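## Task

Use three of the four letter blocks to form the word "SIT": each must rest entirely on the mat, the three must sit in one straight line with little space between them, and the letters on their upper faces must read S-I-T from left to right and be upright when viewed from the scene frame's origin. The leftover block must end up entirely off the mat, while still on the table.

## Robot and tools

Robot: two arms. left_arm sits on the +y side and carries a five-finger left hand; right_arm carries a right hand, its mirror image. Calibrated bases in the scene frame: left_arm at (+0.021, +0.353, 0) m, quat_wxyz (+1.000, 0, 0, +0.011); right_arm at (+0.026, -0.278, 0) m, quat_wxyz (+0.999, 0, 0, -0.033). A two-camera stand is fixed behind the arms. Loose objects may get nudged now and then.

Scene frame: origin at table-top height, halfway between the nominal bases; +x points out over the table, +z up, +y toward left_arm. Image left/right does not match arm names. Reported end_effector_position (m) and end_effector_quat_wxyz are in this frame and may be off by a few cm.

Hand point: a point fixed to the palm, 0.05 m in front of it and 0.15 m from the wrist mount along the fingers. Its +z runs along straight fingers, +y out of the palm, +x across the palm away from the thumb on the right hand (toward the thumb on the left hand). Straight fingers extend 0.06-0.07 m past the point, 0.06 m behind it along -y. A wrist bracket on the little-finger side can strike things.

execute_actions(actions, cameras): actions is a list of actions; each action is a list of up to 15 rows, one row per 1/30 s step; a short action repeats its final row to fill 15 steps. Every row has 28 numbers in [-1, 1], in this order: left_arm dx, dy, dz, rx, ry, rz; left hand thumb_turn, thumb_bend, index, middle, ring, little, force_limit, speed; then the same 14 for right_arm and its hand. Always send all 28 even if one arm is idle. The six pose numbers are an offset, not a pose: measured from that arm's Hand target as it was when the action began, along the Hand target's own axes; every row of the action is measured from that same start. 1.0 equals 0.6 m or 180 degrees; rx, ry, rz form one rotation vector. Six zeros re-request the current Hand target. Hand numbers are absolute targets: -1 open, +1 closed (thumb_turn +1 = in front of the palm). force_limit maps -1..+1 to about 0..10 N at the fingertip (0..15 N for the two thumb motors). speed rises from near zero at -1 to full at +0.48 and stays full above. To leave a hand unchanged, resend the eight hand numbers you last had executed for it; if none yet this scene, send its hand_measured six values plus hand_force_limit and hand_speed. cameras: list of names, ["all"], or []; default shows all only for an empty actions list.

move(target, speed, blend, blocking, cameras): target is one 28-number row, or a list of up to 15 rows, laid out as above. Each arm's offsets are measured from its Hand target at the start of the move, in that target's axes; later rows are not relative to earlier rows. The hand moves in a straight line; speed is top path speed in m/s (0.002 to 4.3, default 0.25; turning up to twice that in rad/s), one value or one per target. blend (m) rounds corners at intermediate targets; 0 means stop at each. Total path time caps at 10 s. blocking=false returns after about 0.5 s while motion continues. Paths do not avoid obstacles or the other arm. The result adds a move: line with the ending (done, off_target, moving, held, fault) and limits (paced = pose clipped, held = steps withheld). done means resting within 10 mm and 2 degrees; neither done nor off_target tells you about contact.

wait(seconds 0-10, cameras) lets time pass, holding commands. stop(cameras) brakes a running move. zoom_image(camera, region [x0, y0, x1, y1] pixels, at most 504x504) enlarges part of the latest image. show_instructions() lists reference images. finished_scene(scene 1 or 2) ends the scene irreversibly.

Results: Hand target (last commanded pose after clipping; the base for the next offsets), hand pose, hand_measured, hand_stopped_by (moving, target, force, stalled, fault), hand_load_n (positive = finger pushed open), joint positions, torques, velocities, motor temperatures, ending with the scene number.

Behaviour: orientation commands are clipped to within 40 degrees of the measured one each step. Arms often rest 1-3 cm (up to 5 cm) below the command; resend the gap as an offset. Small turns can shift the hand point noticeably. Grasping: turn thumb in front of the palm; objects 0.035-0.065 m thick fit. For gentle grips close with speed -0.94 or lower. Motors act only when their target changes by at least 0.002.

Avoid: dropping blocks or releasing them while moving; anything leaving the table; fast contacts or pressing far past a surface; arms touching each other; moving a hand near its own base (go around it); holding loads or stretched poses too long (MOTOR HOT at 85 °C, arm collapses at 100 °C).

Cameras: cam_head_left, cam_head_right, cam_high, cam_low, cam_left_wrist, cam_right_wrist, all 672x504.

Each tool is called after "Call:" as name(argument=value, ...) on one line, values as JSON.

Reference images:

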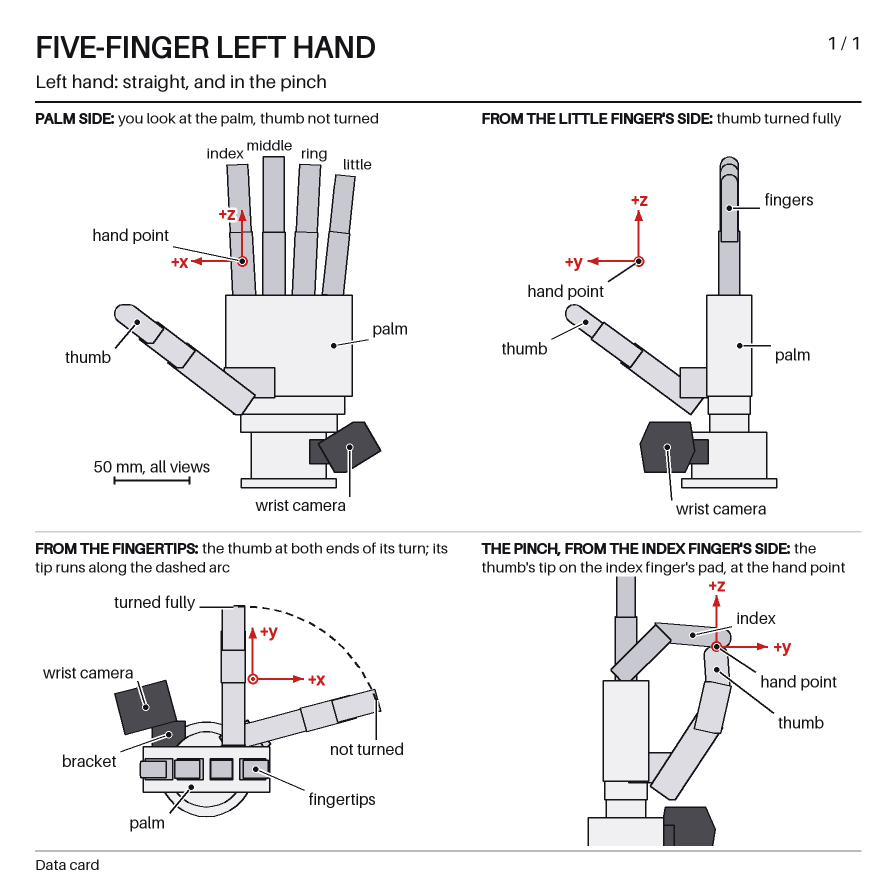

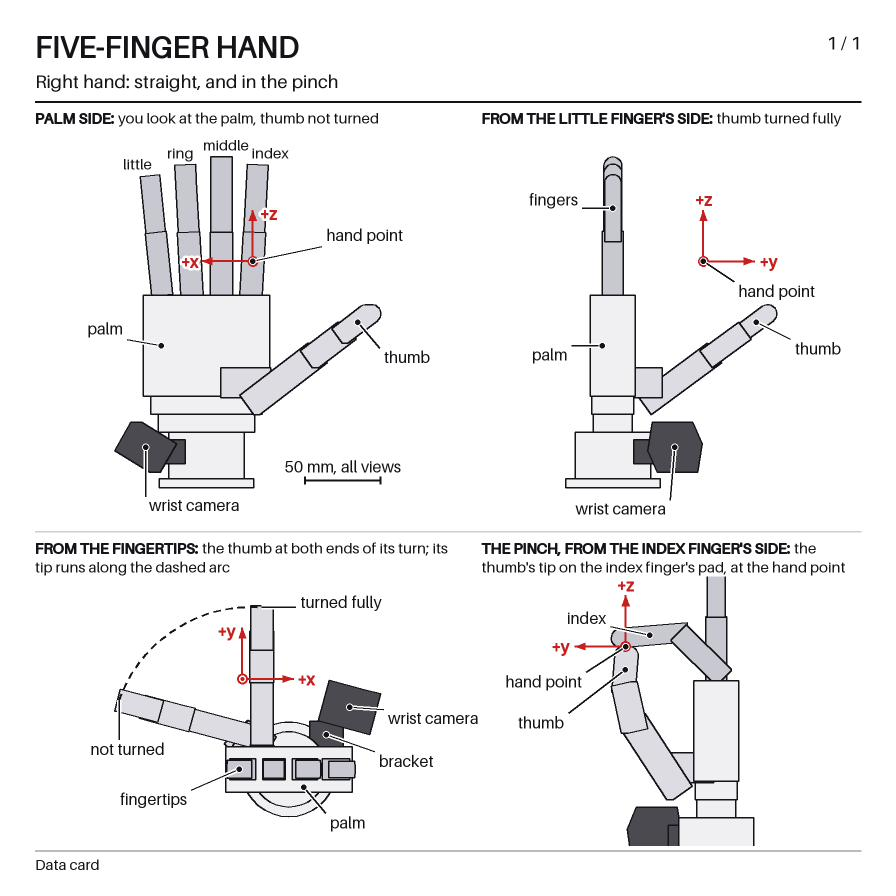

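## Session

Scene 1 solved. Look at scene 2.

Call:
execute_actions(actions=[], cameras=["all"])

Call:
zoom_image(camera="cam_head_left", region=[180, 220, 560, 460])

Call:
zoom_image(camera="cam_high", region=[200, 50, 500, 400])

Scene clock: 0.00 s.
left_arm: end_effector_position=(+0.4196, -0.0545, +0.1417) hand_measured=(-1.000, -1.000, -1.000, -1.000, -1.000, -1.000) hand_load_n=(+0.0, +0.0, +0.0, +0.0, +0.0, +0.0) hand_stopped_by=(target, target, target, target, target, target) hand_force_limit=0.00 hand_speed=-0.80 end_effector_quat_wxyz=(+0.229, +0.383, +0.894, -0.038) | right_arm: end_effector_position=(+0.3653, -0.2331, +0.2465) hand_measured=(-1.000, -1.000, -1.000, -1.000, -1.000, -1.000) hand_load_n=(+0.0, +0.0, +0.0, +0.0, +0.0, +0.0) hand_stopped_by=(target, target, target, target, target, target) hand_force_limit=0.00 hand_speed=-0.80 end_effector_quat_wxyz=(+0.426, +0.135, +0.894, -0.009)
Joint positions: left_arm=[-0.974 1.66 1.36 -0.832 -0.17 1.465] | right_arm=[0.194 0.499 0.545 -0.758 0.23 1.893]
Joint velocities: within noise
Joint torques (N m): no reading
Motor temperatures (°C): left_arm=[30 34 30 30 26 28] | right_arm=[29 30 34 28 27 28]
Heat: left arm: hottest shoulder 34 °C; right arm: hottest elbow 34 °C.
Hand target: left_arm +0.4252, -0.0624, +0.1544; +0.242, +0.380, +0.892, -0.045 | right_arm +0.3697, -0.2325, +0.2679; +0.443, +0.136, +0.886, -0.005

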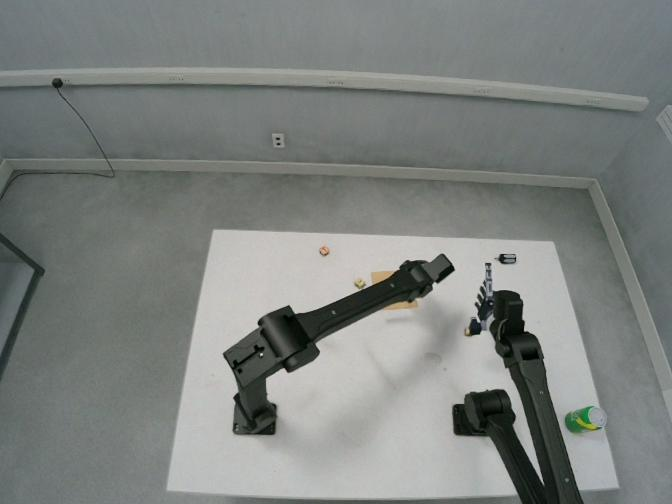

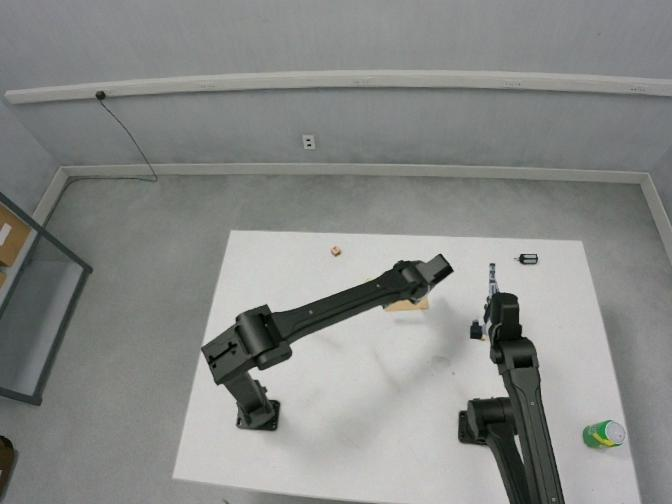

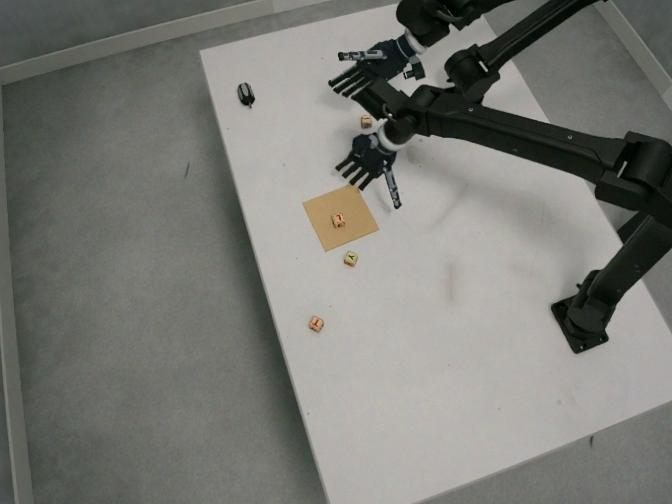

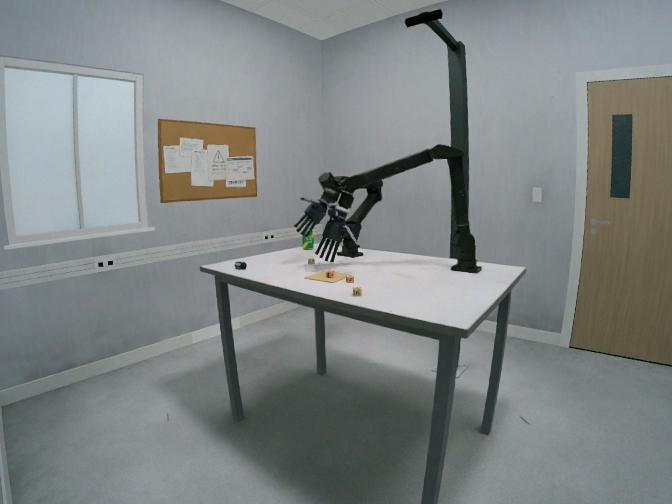

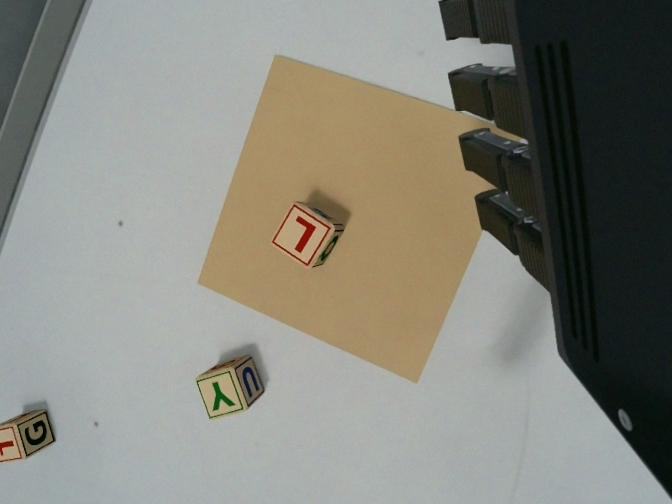

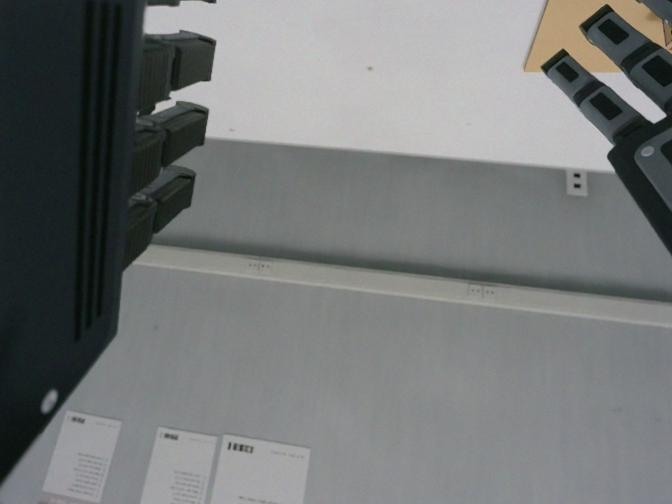

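Scaled by 1.326.

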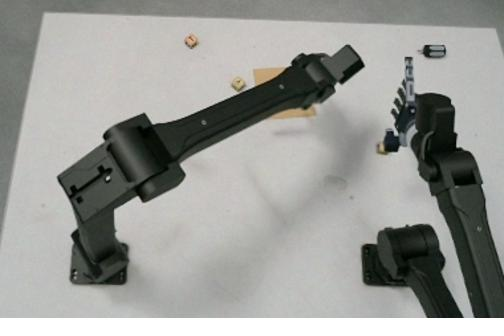

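Scaled by 1.440.

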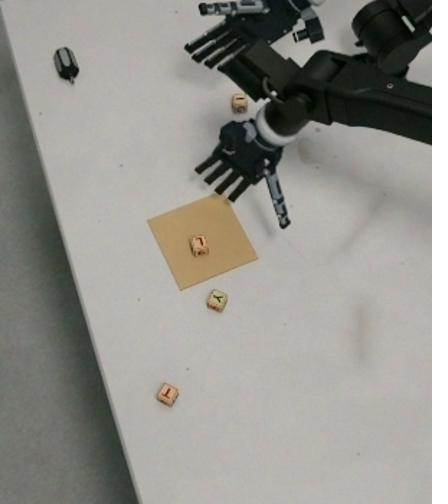

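Call:
zoom_image(camera="cam_left_wrist", region=[0, 330, 280, 480])

Call:
zoom_image(camera="cam_left_wrist", region=[240, 170, 380, 290])

Call:
zoom_image(camera="cam_high", region=[340, 95, 400, 145])

Call:
zoom_image(camera="cam_high", region=[290, 200, 390, 340])

Call:
zoom_image(camera="cam_low", region=[290, 250, 380, 305])

Call:
zoom_image(camera="cam_head_left", region=[440, 300, 520, 350])

Call:
zoom_image(camera="cam_head_left", region=[300, 235, 400, 305])

Scaled by 1.800.

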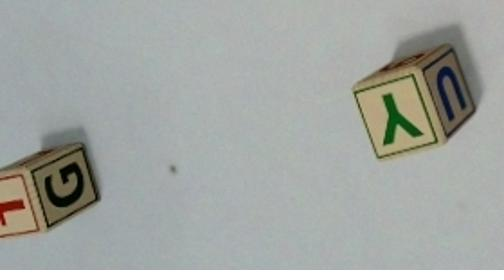

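Scaled by 3.600.

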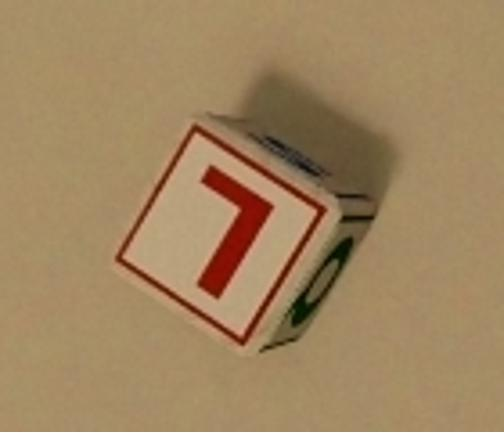

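Scaled by 8.400.

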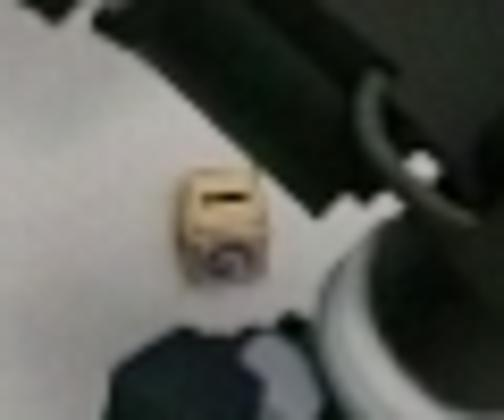

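Scaled by 3.600.

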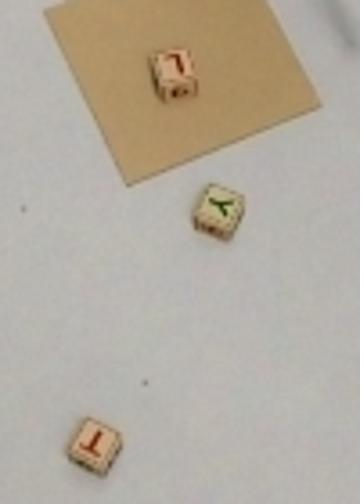

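Scaled by 5.600.

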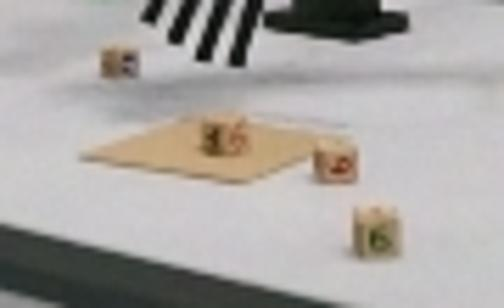

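Scaled by 6.300.

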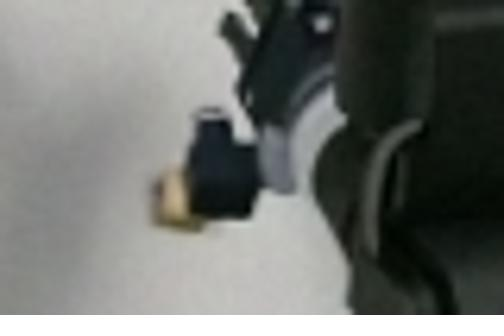

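Scaled by 5.040.

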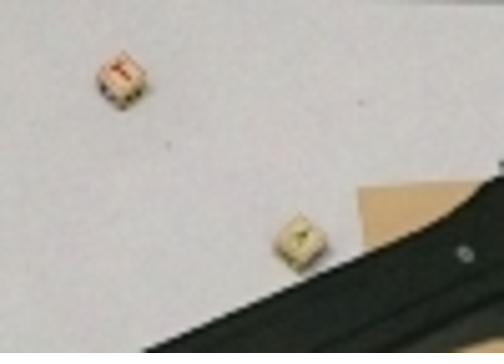

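Call:
zoom_image(camera="cam_low", region=[322, 266, 362, 286])

Call:
zoom_image(camera="cam_low", region=[340, 272, 370, 300])

Call:
zoom_image(camera="cam_high", region=[325, 205, 365, 270])

Call:
zoom_image(camera="cam_high", region=[300, 310, 330, 340])

Call:
zoom_image(camera="cam_left_wrist", region=[185, 340, 275, 430])

Call:
zoom_image(camera="cam_left_wrist", region=[265, 190, 355, 280])

Scaled by 12.600.

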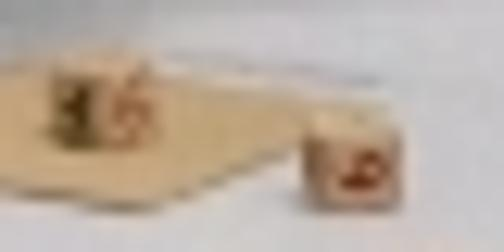

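Scaled by 16.800.

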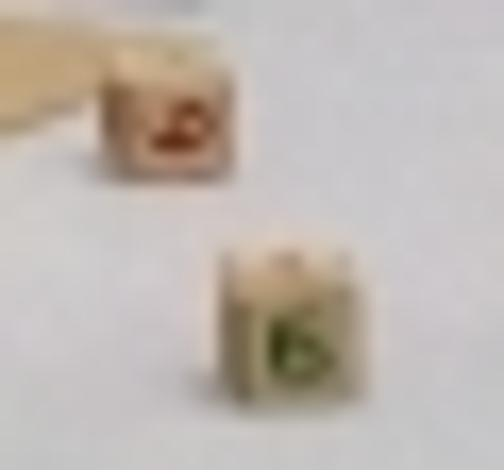

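Scaled by 7.754.

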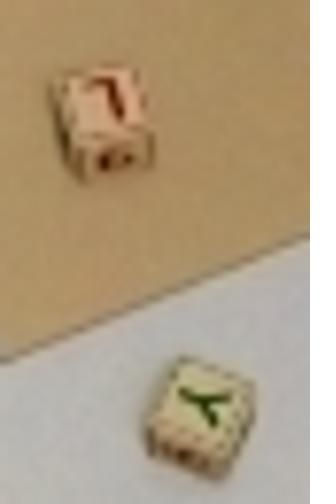

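Scaled by 16.800.

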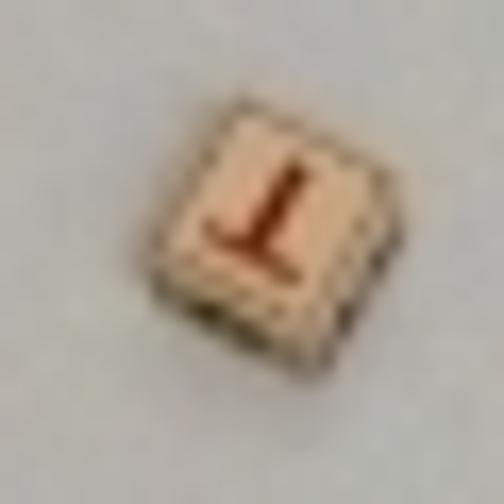

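Scaled by 5.600.

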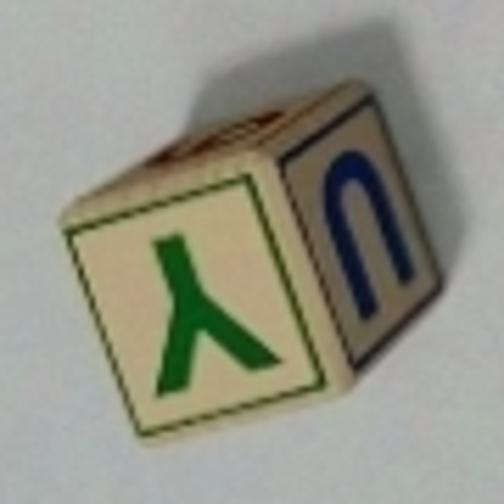

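Scaled by 5.600.

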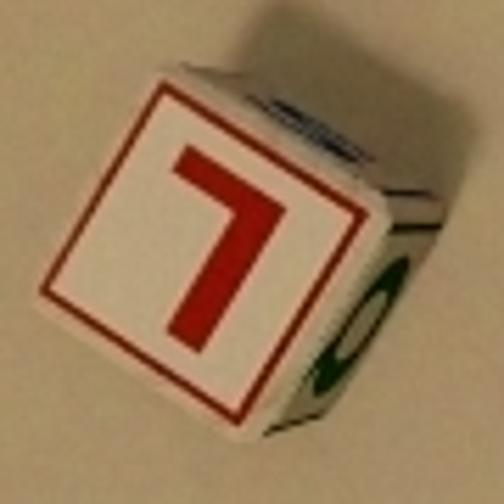

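Call:
move(target=[0.4212,0.2558,-0.4313,0.1101,-0.0408,-0.4906,1,-0.8,-1,-1,-1,-1,-0.4,-0.6,-0.0308,0.0475,-0.1217,-0.1455,0.0666,-0.5996,1,-0.8,-1,-1,-1,-1,-0.4,-0.6], speed=0.5, cameras=["cam_left_wrist","cam_right_wrist","cam_head_left"])

Scene clock: 7.00 s.
left_arm: end_effector_position=(+0.2775, +0.2772, +0.2751) hand_measured=(+1.000, -0.800, -1.000, -1.000, -1.000, -1.000) hand_load_n=(+0.0, +0.0, +0.0, +0.0, +0.0, +0.0) hand_stopped_by=(target, target, target, target, target, target) hand_force_limit=-0.40 hand_speed=-0.60 end_effector_quat_wxyz=(+0.127, -0.315, +0.869, -0.360) | right_arm: end_effector_position=(+0.3215, -0.2024, +0.3060) hand_measured=(+1.000, -0.800, -1.000, -1.000, -1.000, -1.000) hand_load_n=(+0.0, +0.0, +0.0, -0.5, +0.0, +0.0) hand_stopped_by=(target, target, target, target, target, target) hand_force_limit=-0.40 hand_speed=-0.60 end_effector_quat_wxyz=(-0.178, +0.716, -0.656, +0.159)
Joint positions: left_arm=[0.056 0.807 0.987 -1.233 0.617 0.785] | right_arm=[0.222 0.959 1.202 -1.332 0.026 0.063]
Joint torques (N m): left_arm=[0.44 -2.14 10.86 0.36 0.56 0.09] | right_arm=[1.9 0.09 13.33 0.09 0.03 -0.07]
Heat: left arm: hottest shoulder 34 °C; right arm: hottest elbow 35 °C.
Hand target: left_arm +0.2799, +0.2805, +0.2798; +0.131, -0.316, +0.868, -0.360 | right_arm +0.3300, -0.2000, +0.3299; -0.192, +0.718, -0.647, +0.172
Off the commanded pose: left_arm 0.006 m, 0 deg | right_arm 0.026 m, 3 deg.
move: off_target (right_arm)
Images, in order (width x height): cam_head_left 672x504, cam_left_wrist 672x504, cam_right_wrist 672x504.

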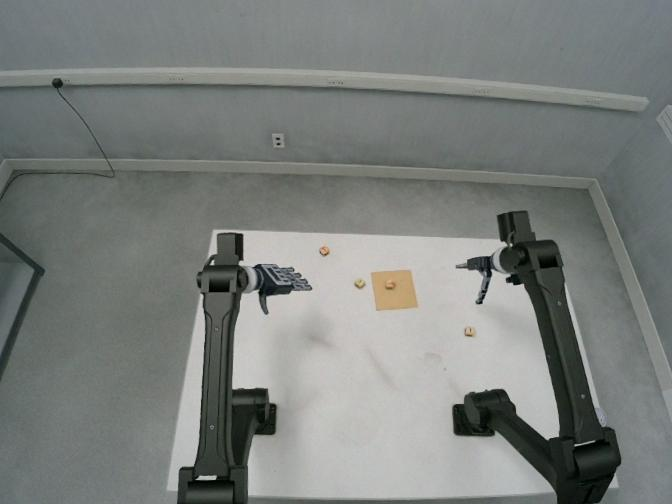

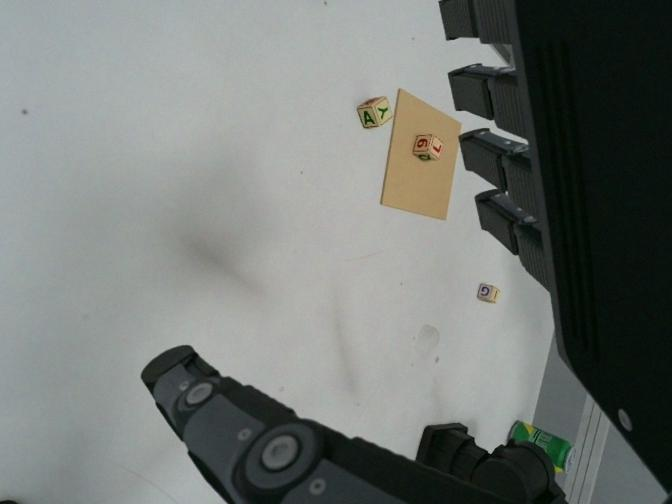

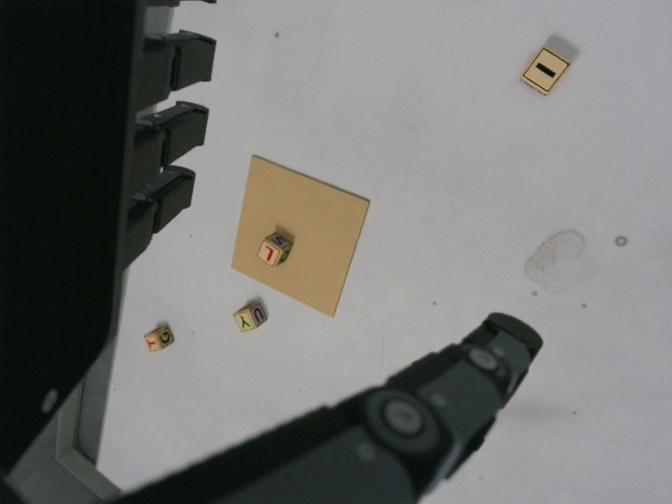

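Call:
zoom_image(camera="cam_left_wrist", region=[340, 80, 460, 180])

Call:
zoom_image(camera="cam_right_wrist", region=[225, 220, 305, 340])

Call:
zoom_image(camera="cam_right_wrist", region=[510, 30, 590, 110])

Call:
zoom_image(camera="cam_left_wrist", region=[465, 270, 515, 315])

Call:
zoom_image(camera="cam_head_left", region=[310, 235, 430, 320])

Call:
zoom_image(camera="cam_right_wrist", region=[130, 310, 190, 360])

Scaled by 4.200.

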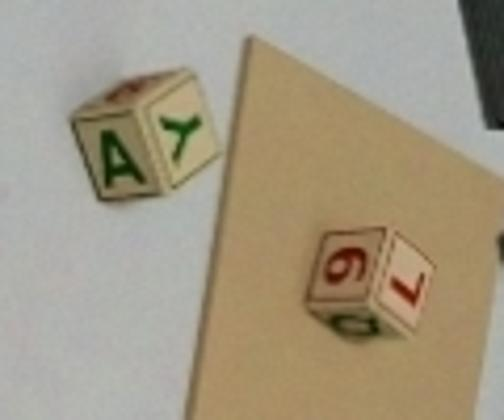

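Scaled by 4.200.

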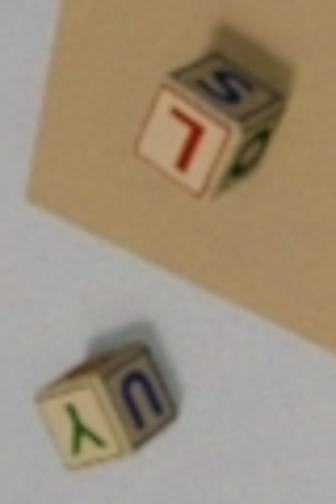

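Scaled by 6.300.

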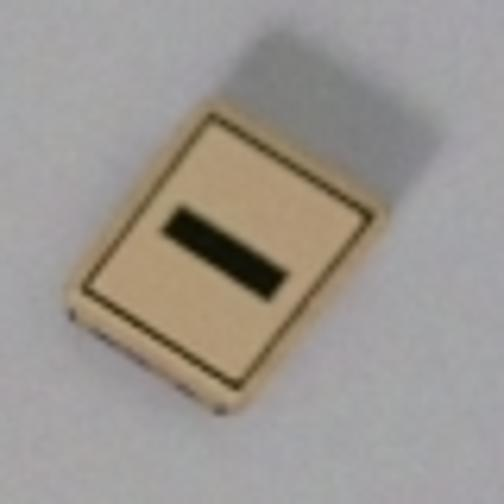

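Scaled by 10.080.

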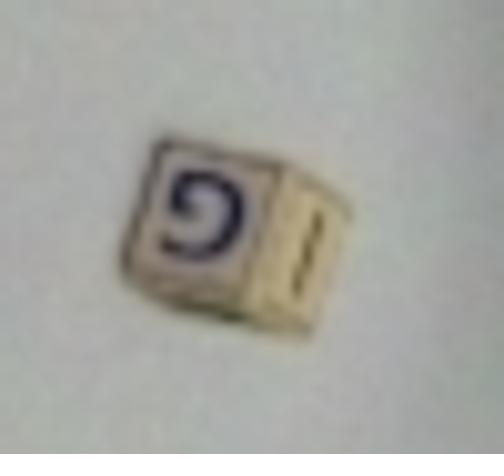

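Scaled by 4.200.

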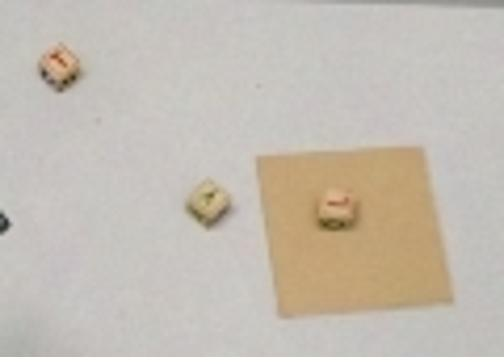

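Scaled by 8.400.

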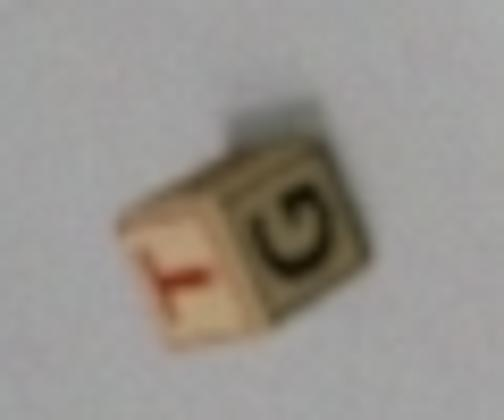

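Call:
move(target=[-0.2273,-0.1653,0.46,0.0274,-0.041,-0.0375,1,-0.7,-0.4,-0.4,-1,-1,-0.5,-0.6,-0.231,-0.0597,0.4098,0.1117,0.0254,0.0295,1,-0.7,-0.4,-0.4,-1,-1,-0.5,-0.6], speed=0.3, cameras=["cam_left_wrist","cam_right_wrist","cam_head_left"])

Scene clock: 14.03 s.
left_arm: end_effector_position=(+0.5314, +0.1753, +0.1332) hand_measured=(+1.000, -0.700, -0.400, -0.400, -1.000, -1.000) hand_load_n=(+0.0, +0.0, +0.0, +0.0, +0.0, +0.0) hand_stopped_by=(target, target, target, target, target, target) hand_force_limit=-0.50 hand_speed=-0.60 end_effector_quat_wxyz=(+0.160, -0.393, +0.828, -0.366) | right_arm: end_effector_position=(+0.4633, -0.0527, +0.1299) hand_measured=(+1.000, -0.700, -0.400, -0.400, -1.000, -1.000) hand_load_n=(+0.0, +0.0, +0.0, +0.0, +0.0, +0.0) hand_stopped_by=(target, target, target, target, target, target) hand_force_limit=-0.50 hand_speed=-0.60 end_effector_quat_wxyz=(-0.284, +0.642, -0.645, +0.301)
Joint positions: left_arm=[-0.209 1.496 1.093 -0.419 0.379 0.348] | right_arm=[0.611 1.3 0.878 -0.383 0.423 0.378]
Joint torques (N m): left_arm=[-1.38 -11.99 13.86 1.65 0.17 -0.06] | right_arm=[0.79 -5.36 8.75 1.69 0.29 0.12]
Heat: left arm: hottest shoulder 34 °C; right arm: hottest elbow 37 °C.
Hand target: left_arm +0.5546, +0.1646, +0.1547; +0.178, -0.383, +0.822, -0.383 | right_arm +0.4686, -0.0459, +0.1349; -0.297, +0.635, -0.646, +0.302
Off the commanded pose: left_arm 0.033 m, 3 deg | right_arm 0.010 m, 2 deg.
move: off_target (left_arm)
Images, in order (width x height): cam_head_left 672x504, cam_left_wrist 672x504, cam_right_wrist 672x504.

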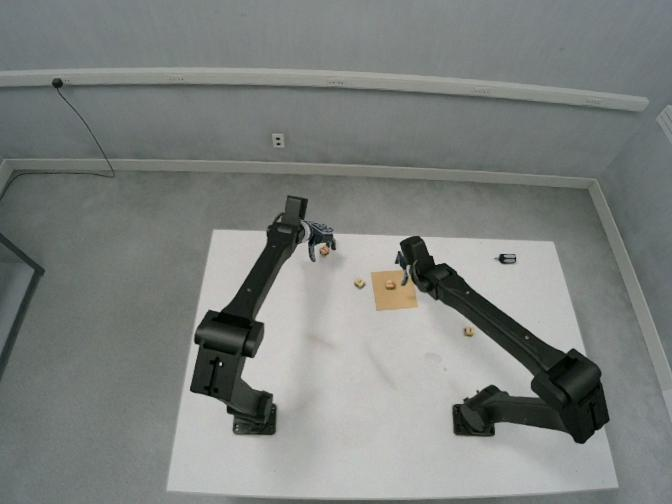

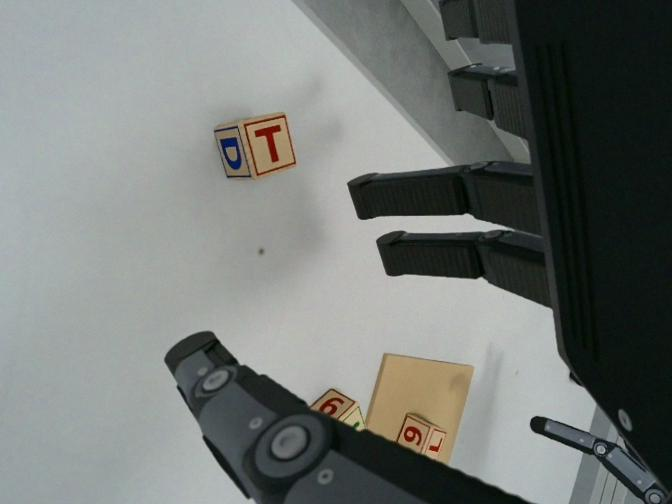

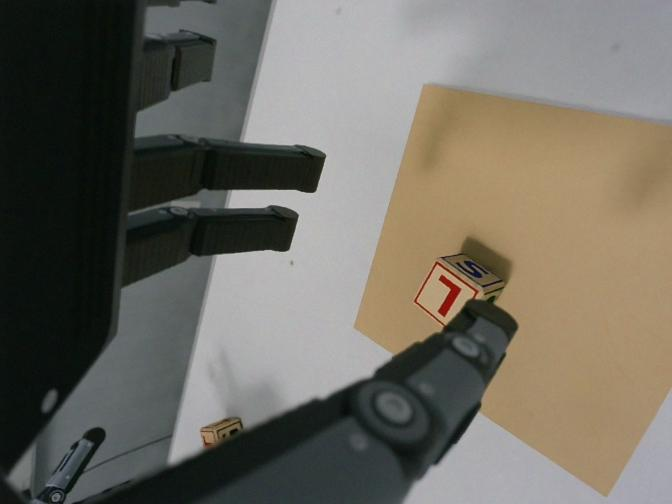

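Call:
zoom_image(camera="cam_right_wrist", region=[400, 235, 520, 335])

Call:
zoom_image(camera="cam_left_wrist", region=[200, 100, 310, 190])

Call:
zoom_image(camera="cam_left_wrist", region=[295, 340, 485, 480])

Call:
zoom_image(camera="cam_head_left", region=[300, 230, 430, 320])

Scaled by 4.200.

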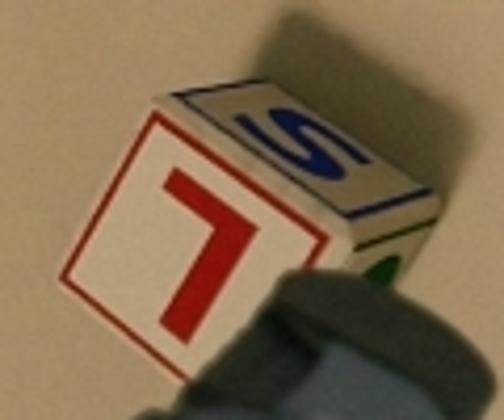

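Scaled by 4.582.

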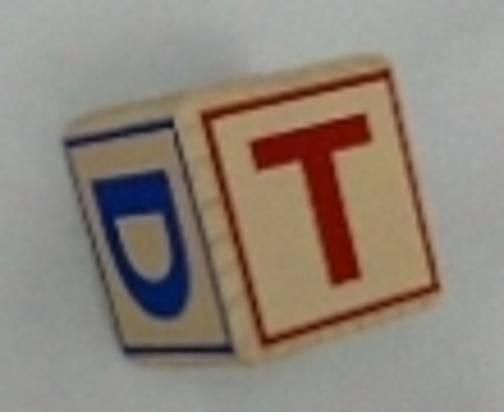

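Scaled by 2.653.

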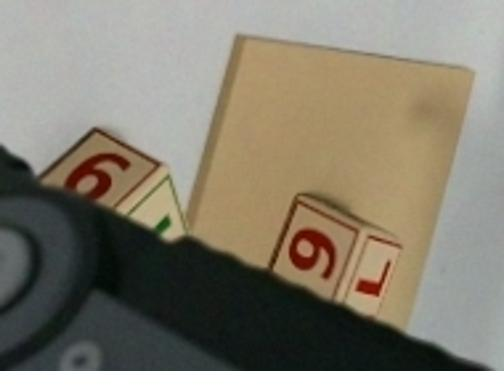

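Scaled by 3.877.

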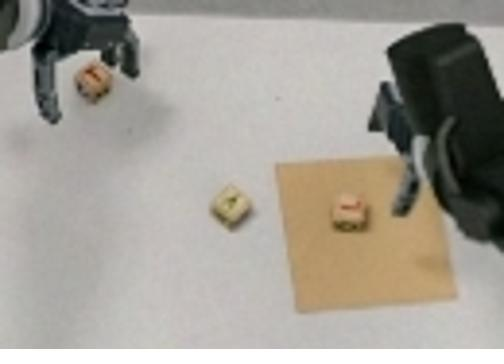

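Call:
zoom_image(camera="cam_right_wrist", region=[435, 250, 510, 300])

Scaled by 6.720.

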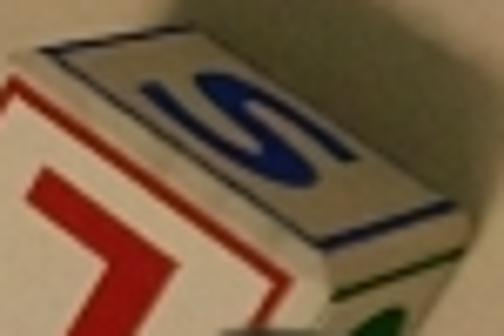

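Call:
move(target=[-0.0359,0.0525,0.1053,0,0.0298,0.025,1,-0.7,-0.4,-0.4,-1,-1,-0.5,-0.6,-0.0357,0.0607,0.0467,0,0.0064,0.0054,1,-0.7,-0.4,-0.4,-1,-1,-0.5,-0.6], speed=0.15, cameras=["cam_left_wrist","cam_right_wrist"])

Call:
zoom_image(camera="cam_right_wrist", region=[330, 180, 490, 320])

Call:
zoom_image(camera="cam_left_wrist", region=[190, 170, 350, 310])

Scene clock: 18.13 s.
left_arm: end_effector_position=(+0.5625, +0.1617, +0.0694) hand_measured=(+1.000, -0.700, -0.400, -0.400, -1.000, -1.000) hand_load_n=(+0.0, +0.0, +0.0, +0.0, +0.0, +0.0) hand_stopped_by=(target, target, target, target, target, target) hand_force_limit=-0.50 hand_speed=-0.60 end_effector_quat_wxyz=(+0.128, -0.342, +0.850, -0.379) | right_arm: end_effector_position=(+0.4638, -0.0312, +0.0866) hand_measured=(+1.000, -0.700, -0.400, -0.400, -1.000, -1.000) hand_load_n=(+0.0, +0.0, +0.0, +0.0, +0.0, +0.0) hand_stopped_by=(target, target, target, target, target, target) hand_force_limit=-0.50 hand_speed=-0.60 end_effector_quat_wxyz=(-0.282, +0.632, -0.654, +0.306)
Joint positions: left_arm=[-0.202 1.69 1.147 -0.331 0.48 0.448] | right_arm=[0.664 1.397 0.843 -0.275 0.479 0.442]
Joint torques (N m): left_arm=[0.44 -14.97 12.77 1.55 0.41 0.11] | right_arm=[0.97 -6.3 8.25 1.61 0.35 0.18]
Heat: left arm: hottest shoulder 34 °C; right arm: hottest elbow 37 °C.
Hand target: left_arm +0.5899, +0.1631, +0.0898; +0.154, -0.332, +0.844, -0.393 | right_arm +0.4670, -0.0245, +0.0888; -0.292, +0.627, -0.654, +0.306
Off the commanded pose: left_arm 0.034 m, 4 deg | right_arm 0.008 m, 1 deg.
move: off_target (left_arm)
Images, in order (width x height): cam_left_wrist 672x504, cam_right_wrist 672x504.

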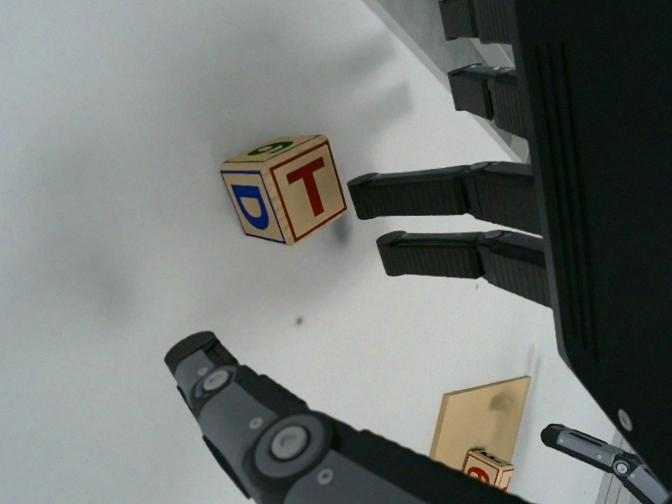

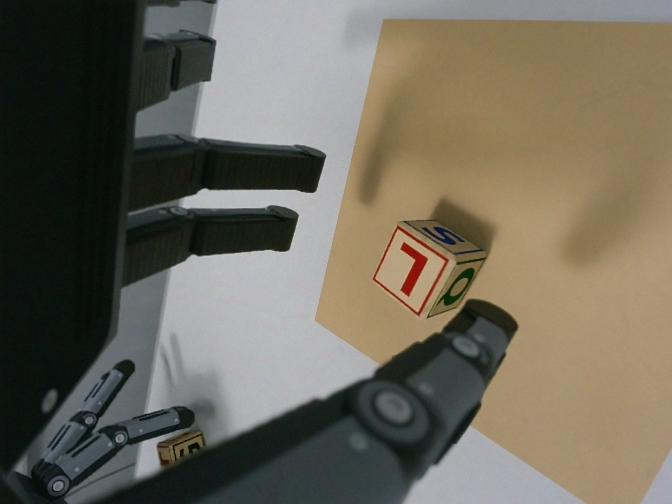

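Scaled by 3.150.

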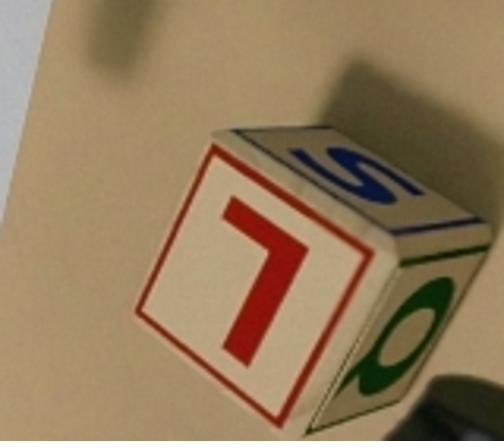

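Scaled by 3.150.

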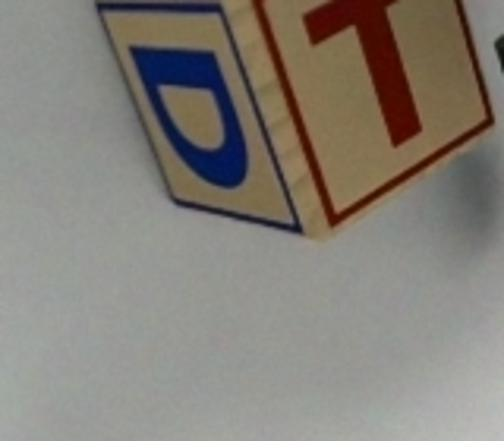

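Call:
move(target=[-0.031,-0.0105,0.0125,0,0,0,1,-0.7,-0.4,-0.4,-1,-1,-0.5,-0.6,-0.0042,0.0452,0.0377,0,0,0,1,-0.7,-0.4,-0.4,-1,-1,-0.5,-0.6], speed=0.1, cameras=["cam_left_wrist","cam_right_wrist"])

Call:
zoom_image(camera="cam_right_wrist", region=[300, 180, 460, 320])

Call:
zoom_image(camera="cam_left_wrist", region=[190, 170, 380, 310])

Scene clock: 20.20 s.
left_arm: end_effector_position=(+0.5882, +0.1664, +0.0741) hand_measured=(+1.000, -0.700, -0.400, -0.400, -1.000, -1.000) hand_load_n=(+0.0, +0.0, +0.0, +0.0, +0.0, +0.0) hand_stopped_by=(target, target, target, target, target, target) hand_force_limit=-0.50 hand_speed=-0.60 end_effector_quat_wxyz=(+0.139, -0.338, +0.847, -0.385) | right_arm: end_effector_position=(+0.4647, -0.0291, +0.0519) hand_measured=(+1.000, -0.700, -0.400, -0.400, -1.000, -1.000) hand_load_n=(+0.0, +0.0, +0.0, +0.0, +0.0, +0.0) hand_stopped_by=(target, target, target, target, target, target) hand_force_limit=-0.50 hand_speed=-0.60 end_effector_quat_wxyz=(-0.282, +0.631, -0.654, +0.306)
Joint positions: left_arm=[-0.184 1.73 1.207 -0.331 0.491 0.461] | right_arm=[0.668 1.463 0.801 -0.167 0.482 0.447]
Joint torques (N m): left_arm=[0.26 -15.09 13.04 0.69 0.41 0.08] | right_arm=[1.26 -7.18 7.42 1.69 0.34 0.12]
Heat: left arm: hottest shoulder 34 °C; right arm: hottest elbow 37 °C.
Hand target: left_arm +0.6103, +0.1686, +0.0900; +0.154, -0.332, +0.844, -0.393 | right_arm +0.4670, -0.0221, +0.0535; -0.292, +0.627, -0.655, +0.306
Off the commanded pose: left_arm 0.027 m, 2 deg | right_arm 0.008 m, 1 deg.
move: off_target (left_arm)
Images, in order (width x height): cam_left_wrist 672x504, cam_right_wrist 672x504.

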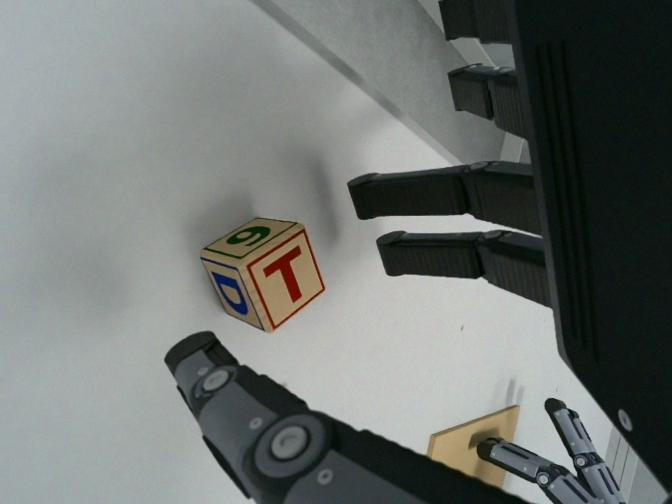

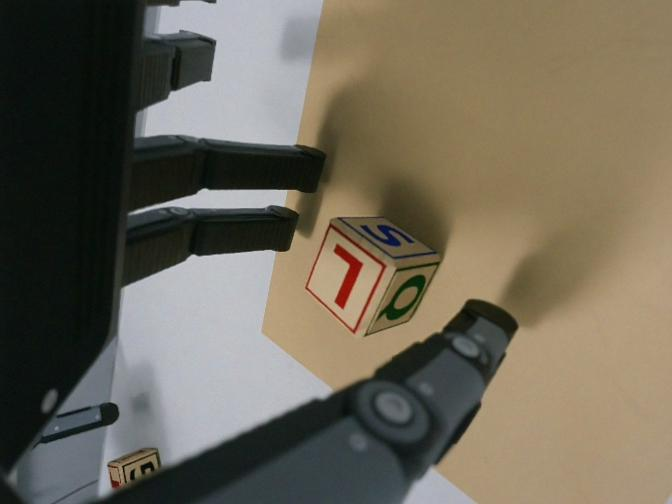

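Scaled by 3.150.

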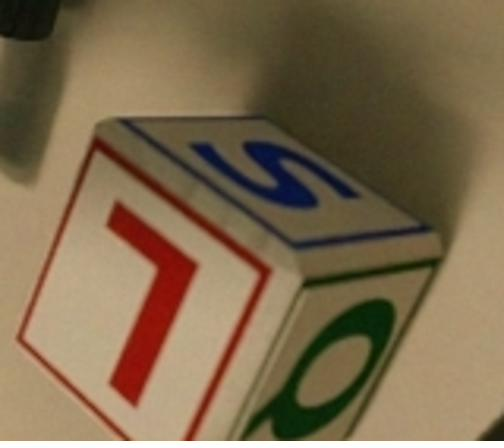

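Scaled by 2.653.

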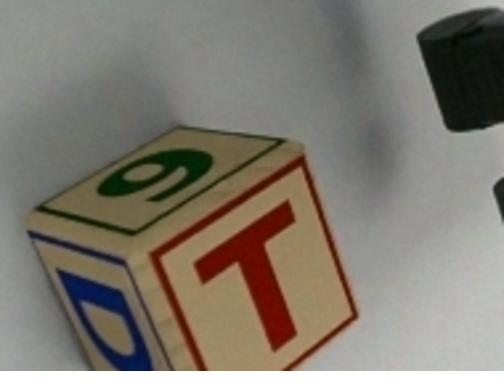

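Call:
move(target=[0.0107,0.0158,0.0122,0,0,0,1,-0.7,-0.4,-0.4,-1,-1,-0.5,-0.6,0,0,0,0,0,0,1,-0.2,0.3,0.3,-1,-1,-0.5,-0.92], speed=0.1, cameras=["cam_left_wrist","cam_right_wrist"])

Call:
zoom_image(camera="cam_left_wrist", region=[190, 190, 380, 330])

Scene clock: 23.27 s.
left_arm: end_effector_position=(+0.5912, +0.1662, +0.0720) hand_measured=(+1.000, -0.700, -0.400, -0.400, -1.000, -1.000) hand_load_n=(+0.0, +0.0, +0.0, +0.0, +0.0, +0.0) hand_stopped_by=(target, target, target, target, target, target) hand_force_limit=-0.50 hand_speed=-0.60 end_effector_quat_wxyz=(+0.142, -0.337, +0.847, -0.387) | right_arm: end_effector_position=(+0.4648, -0.0292, +0.0519) hand_measured=(+1.000, -0.476, +0.048, +0.040, -1.000, -1.000) hand_load_n=(-1.0, +4.0, +2.5, +3.0, +0.0, +0.0) hand_stopped_by=(target, force, force, force, target, target) hand_force_limit=-0.50 hand_speed=-0.92 end_effector_quat_wxyz=(-0.282, +0.631, -0.654, +0.306)
Joint positions: left_arm=[-0.184 1.736 1.208 -0.318 0.49 0.462] | right_arm=[0.668 1.463 0.801 -0.167 0.483 0.447]
Joint torques (N m): left_arm=[-0.56 -15.15 10.73 1.62 0.25 0.03] | right_arm=[1.73 -7 7.42 1.69 0.34 0.09]
Heat: left arm: hottest shoulder 35 °C; right arm: hottest elbow 37 °C.
Hand target: left_arm +0.6053, +0.1646, +0.0779; +0.154, -0.332, +0.844, -0.393 | right_arm +0.4670, -0.0222, +0.0535; -0.292, +0.627, -0.654, +0.306
Off the commanded pose: left_arm 0.015 m, 2 deg | right_arm 0.008 m, 1 deg.
move: off_target (left_arm)
Images, in order (width x height): cam_left_wrist 672x504, cam_right_wrist 672x504.

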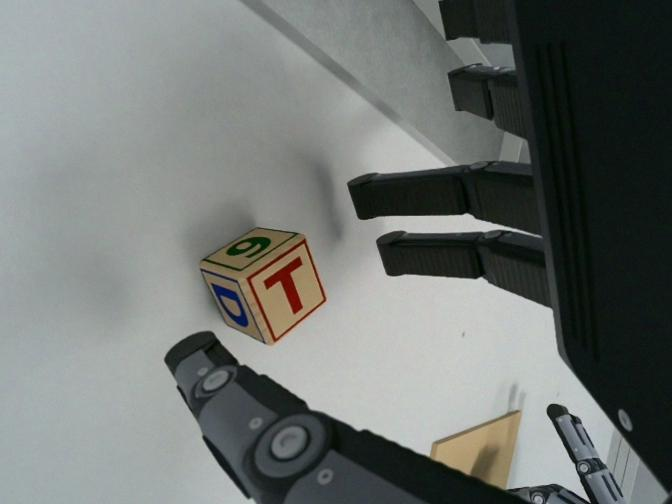

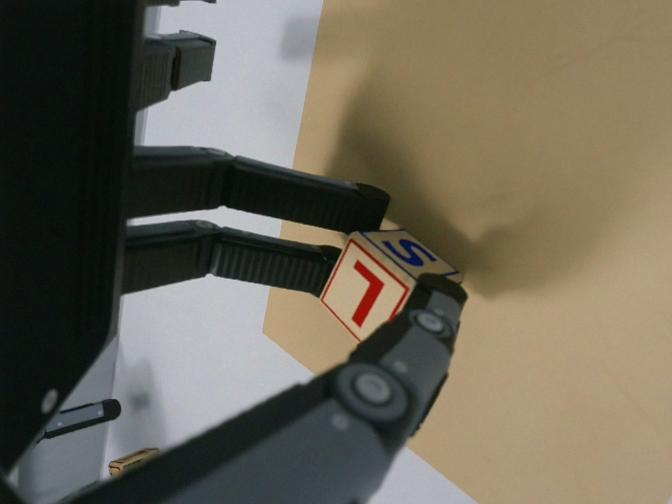

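Scaled by 2.653.

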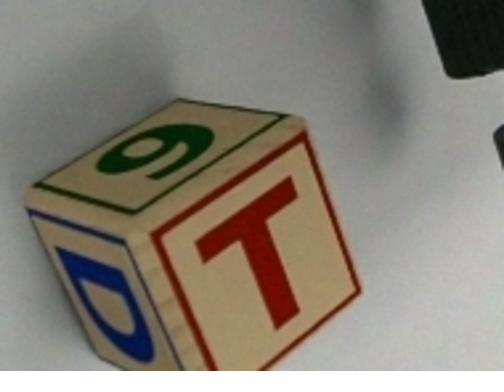

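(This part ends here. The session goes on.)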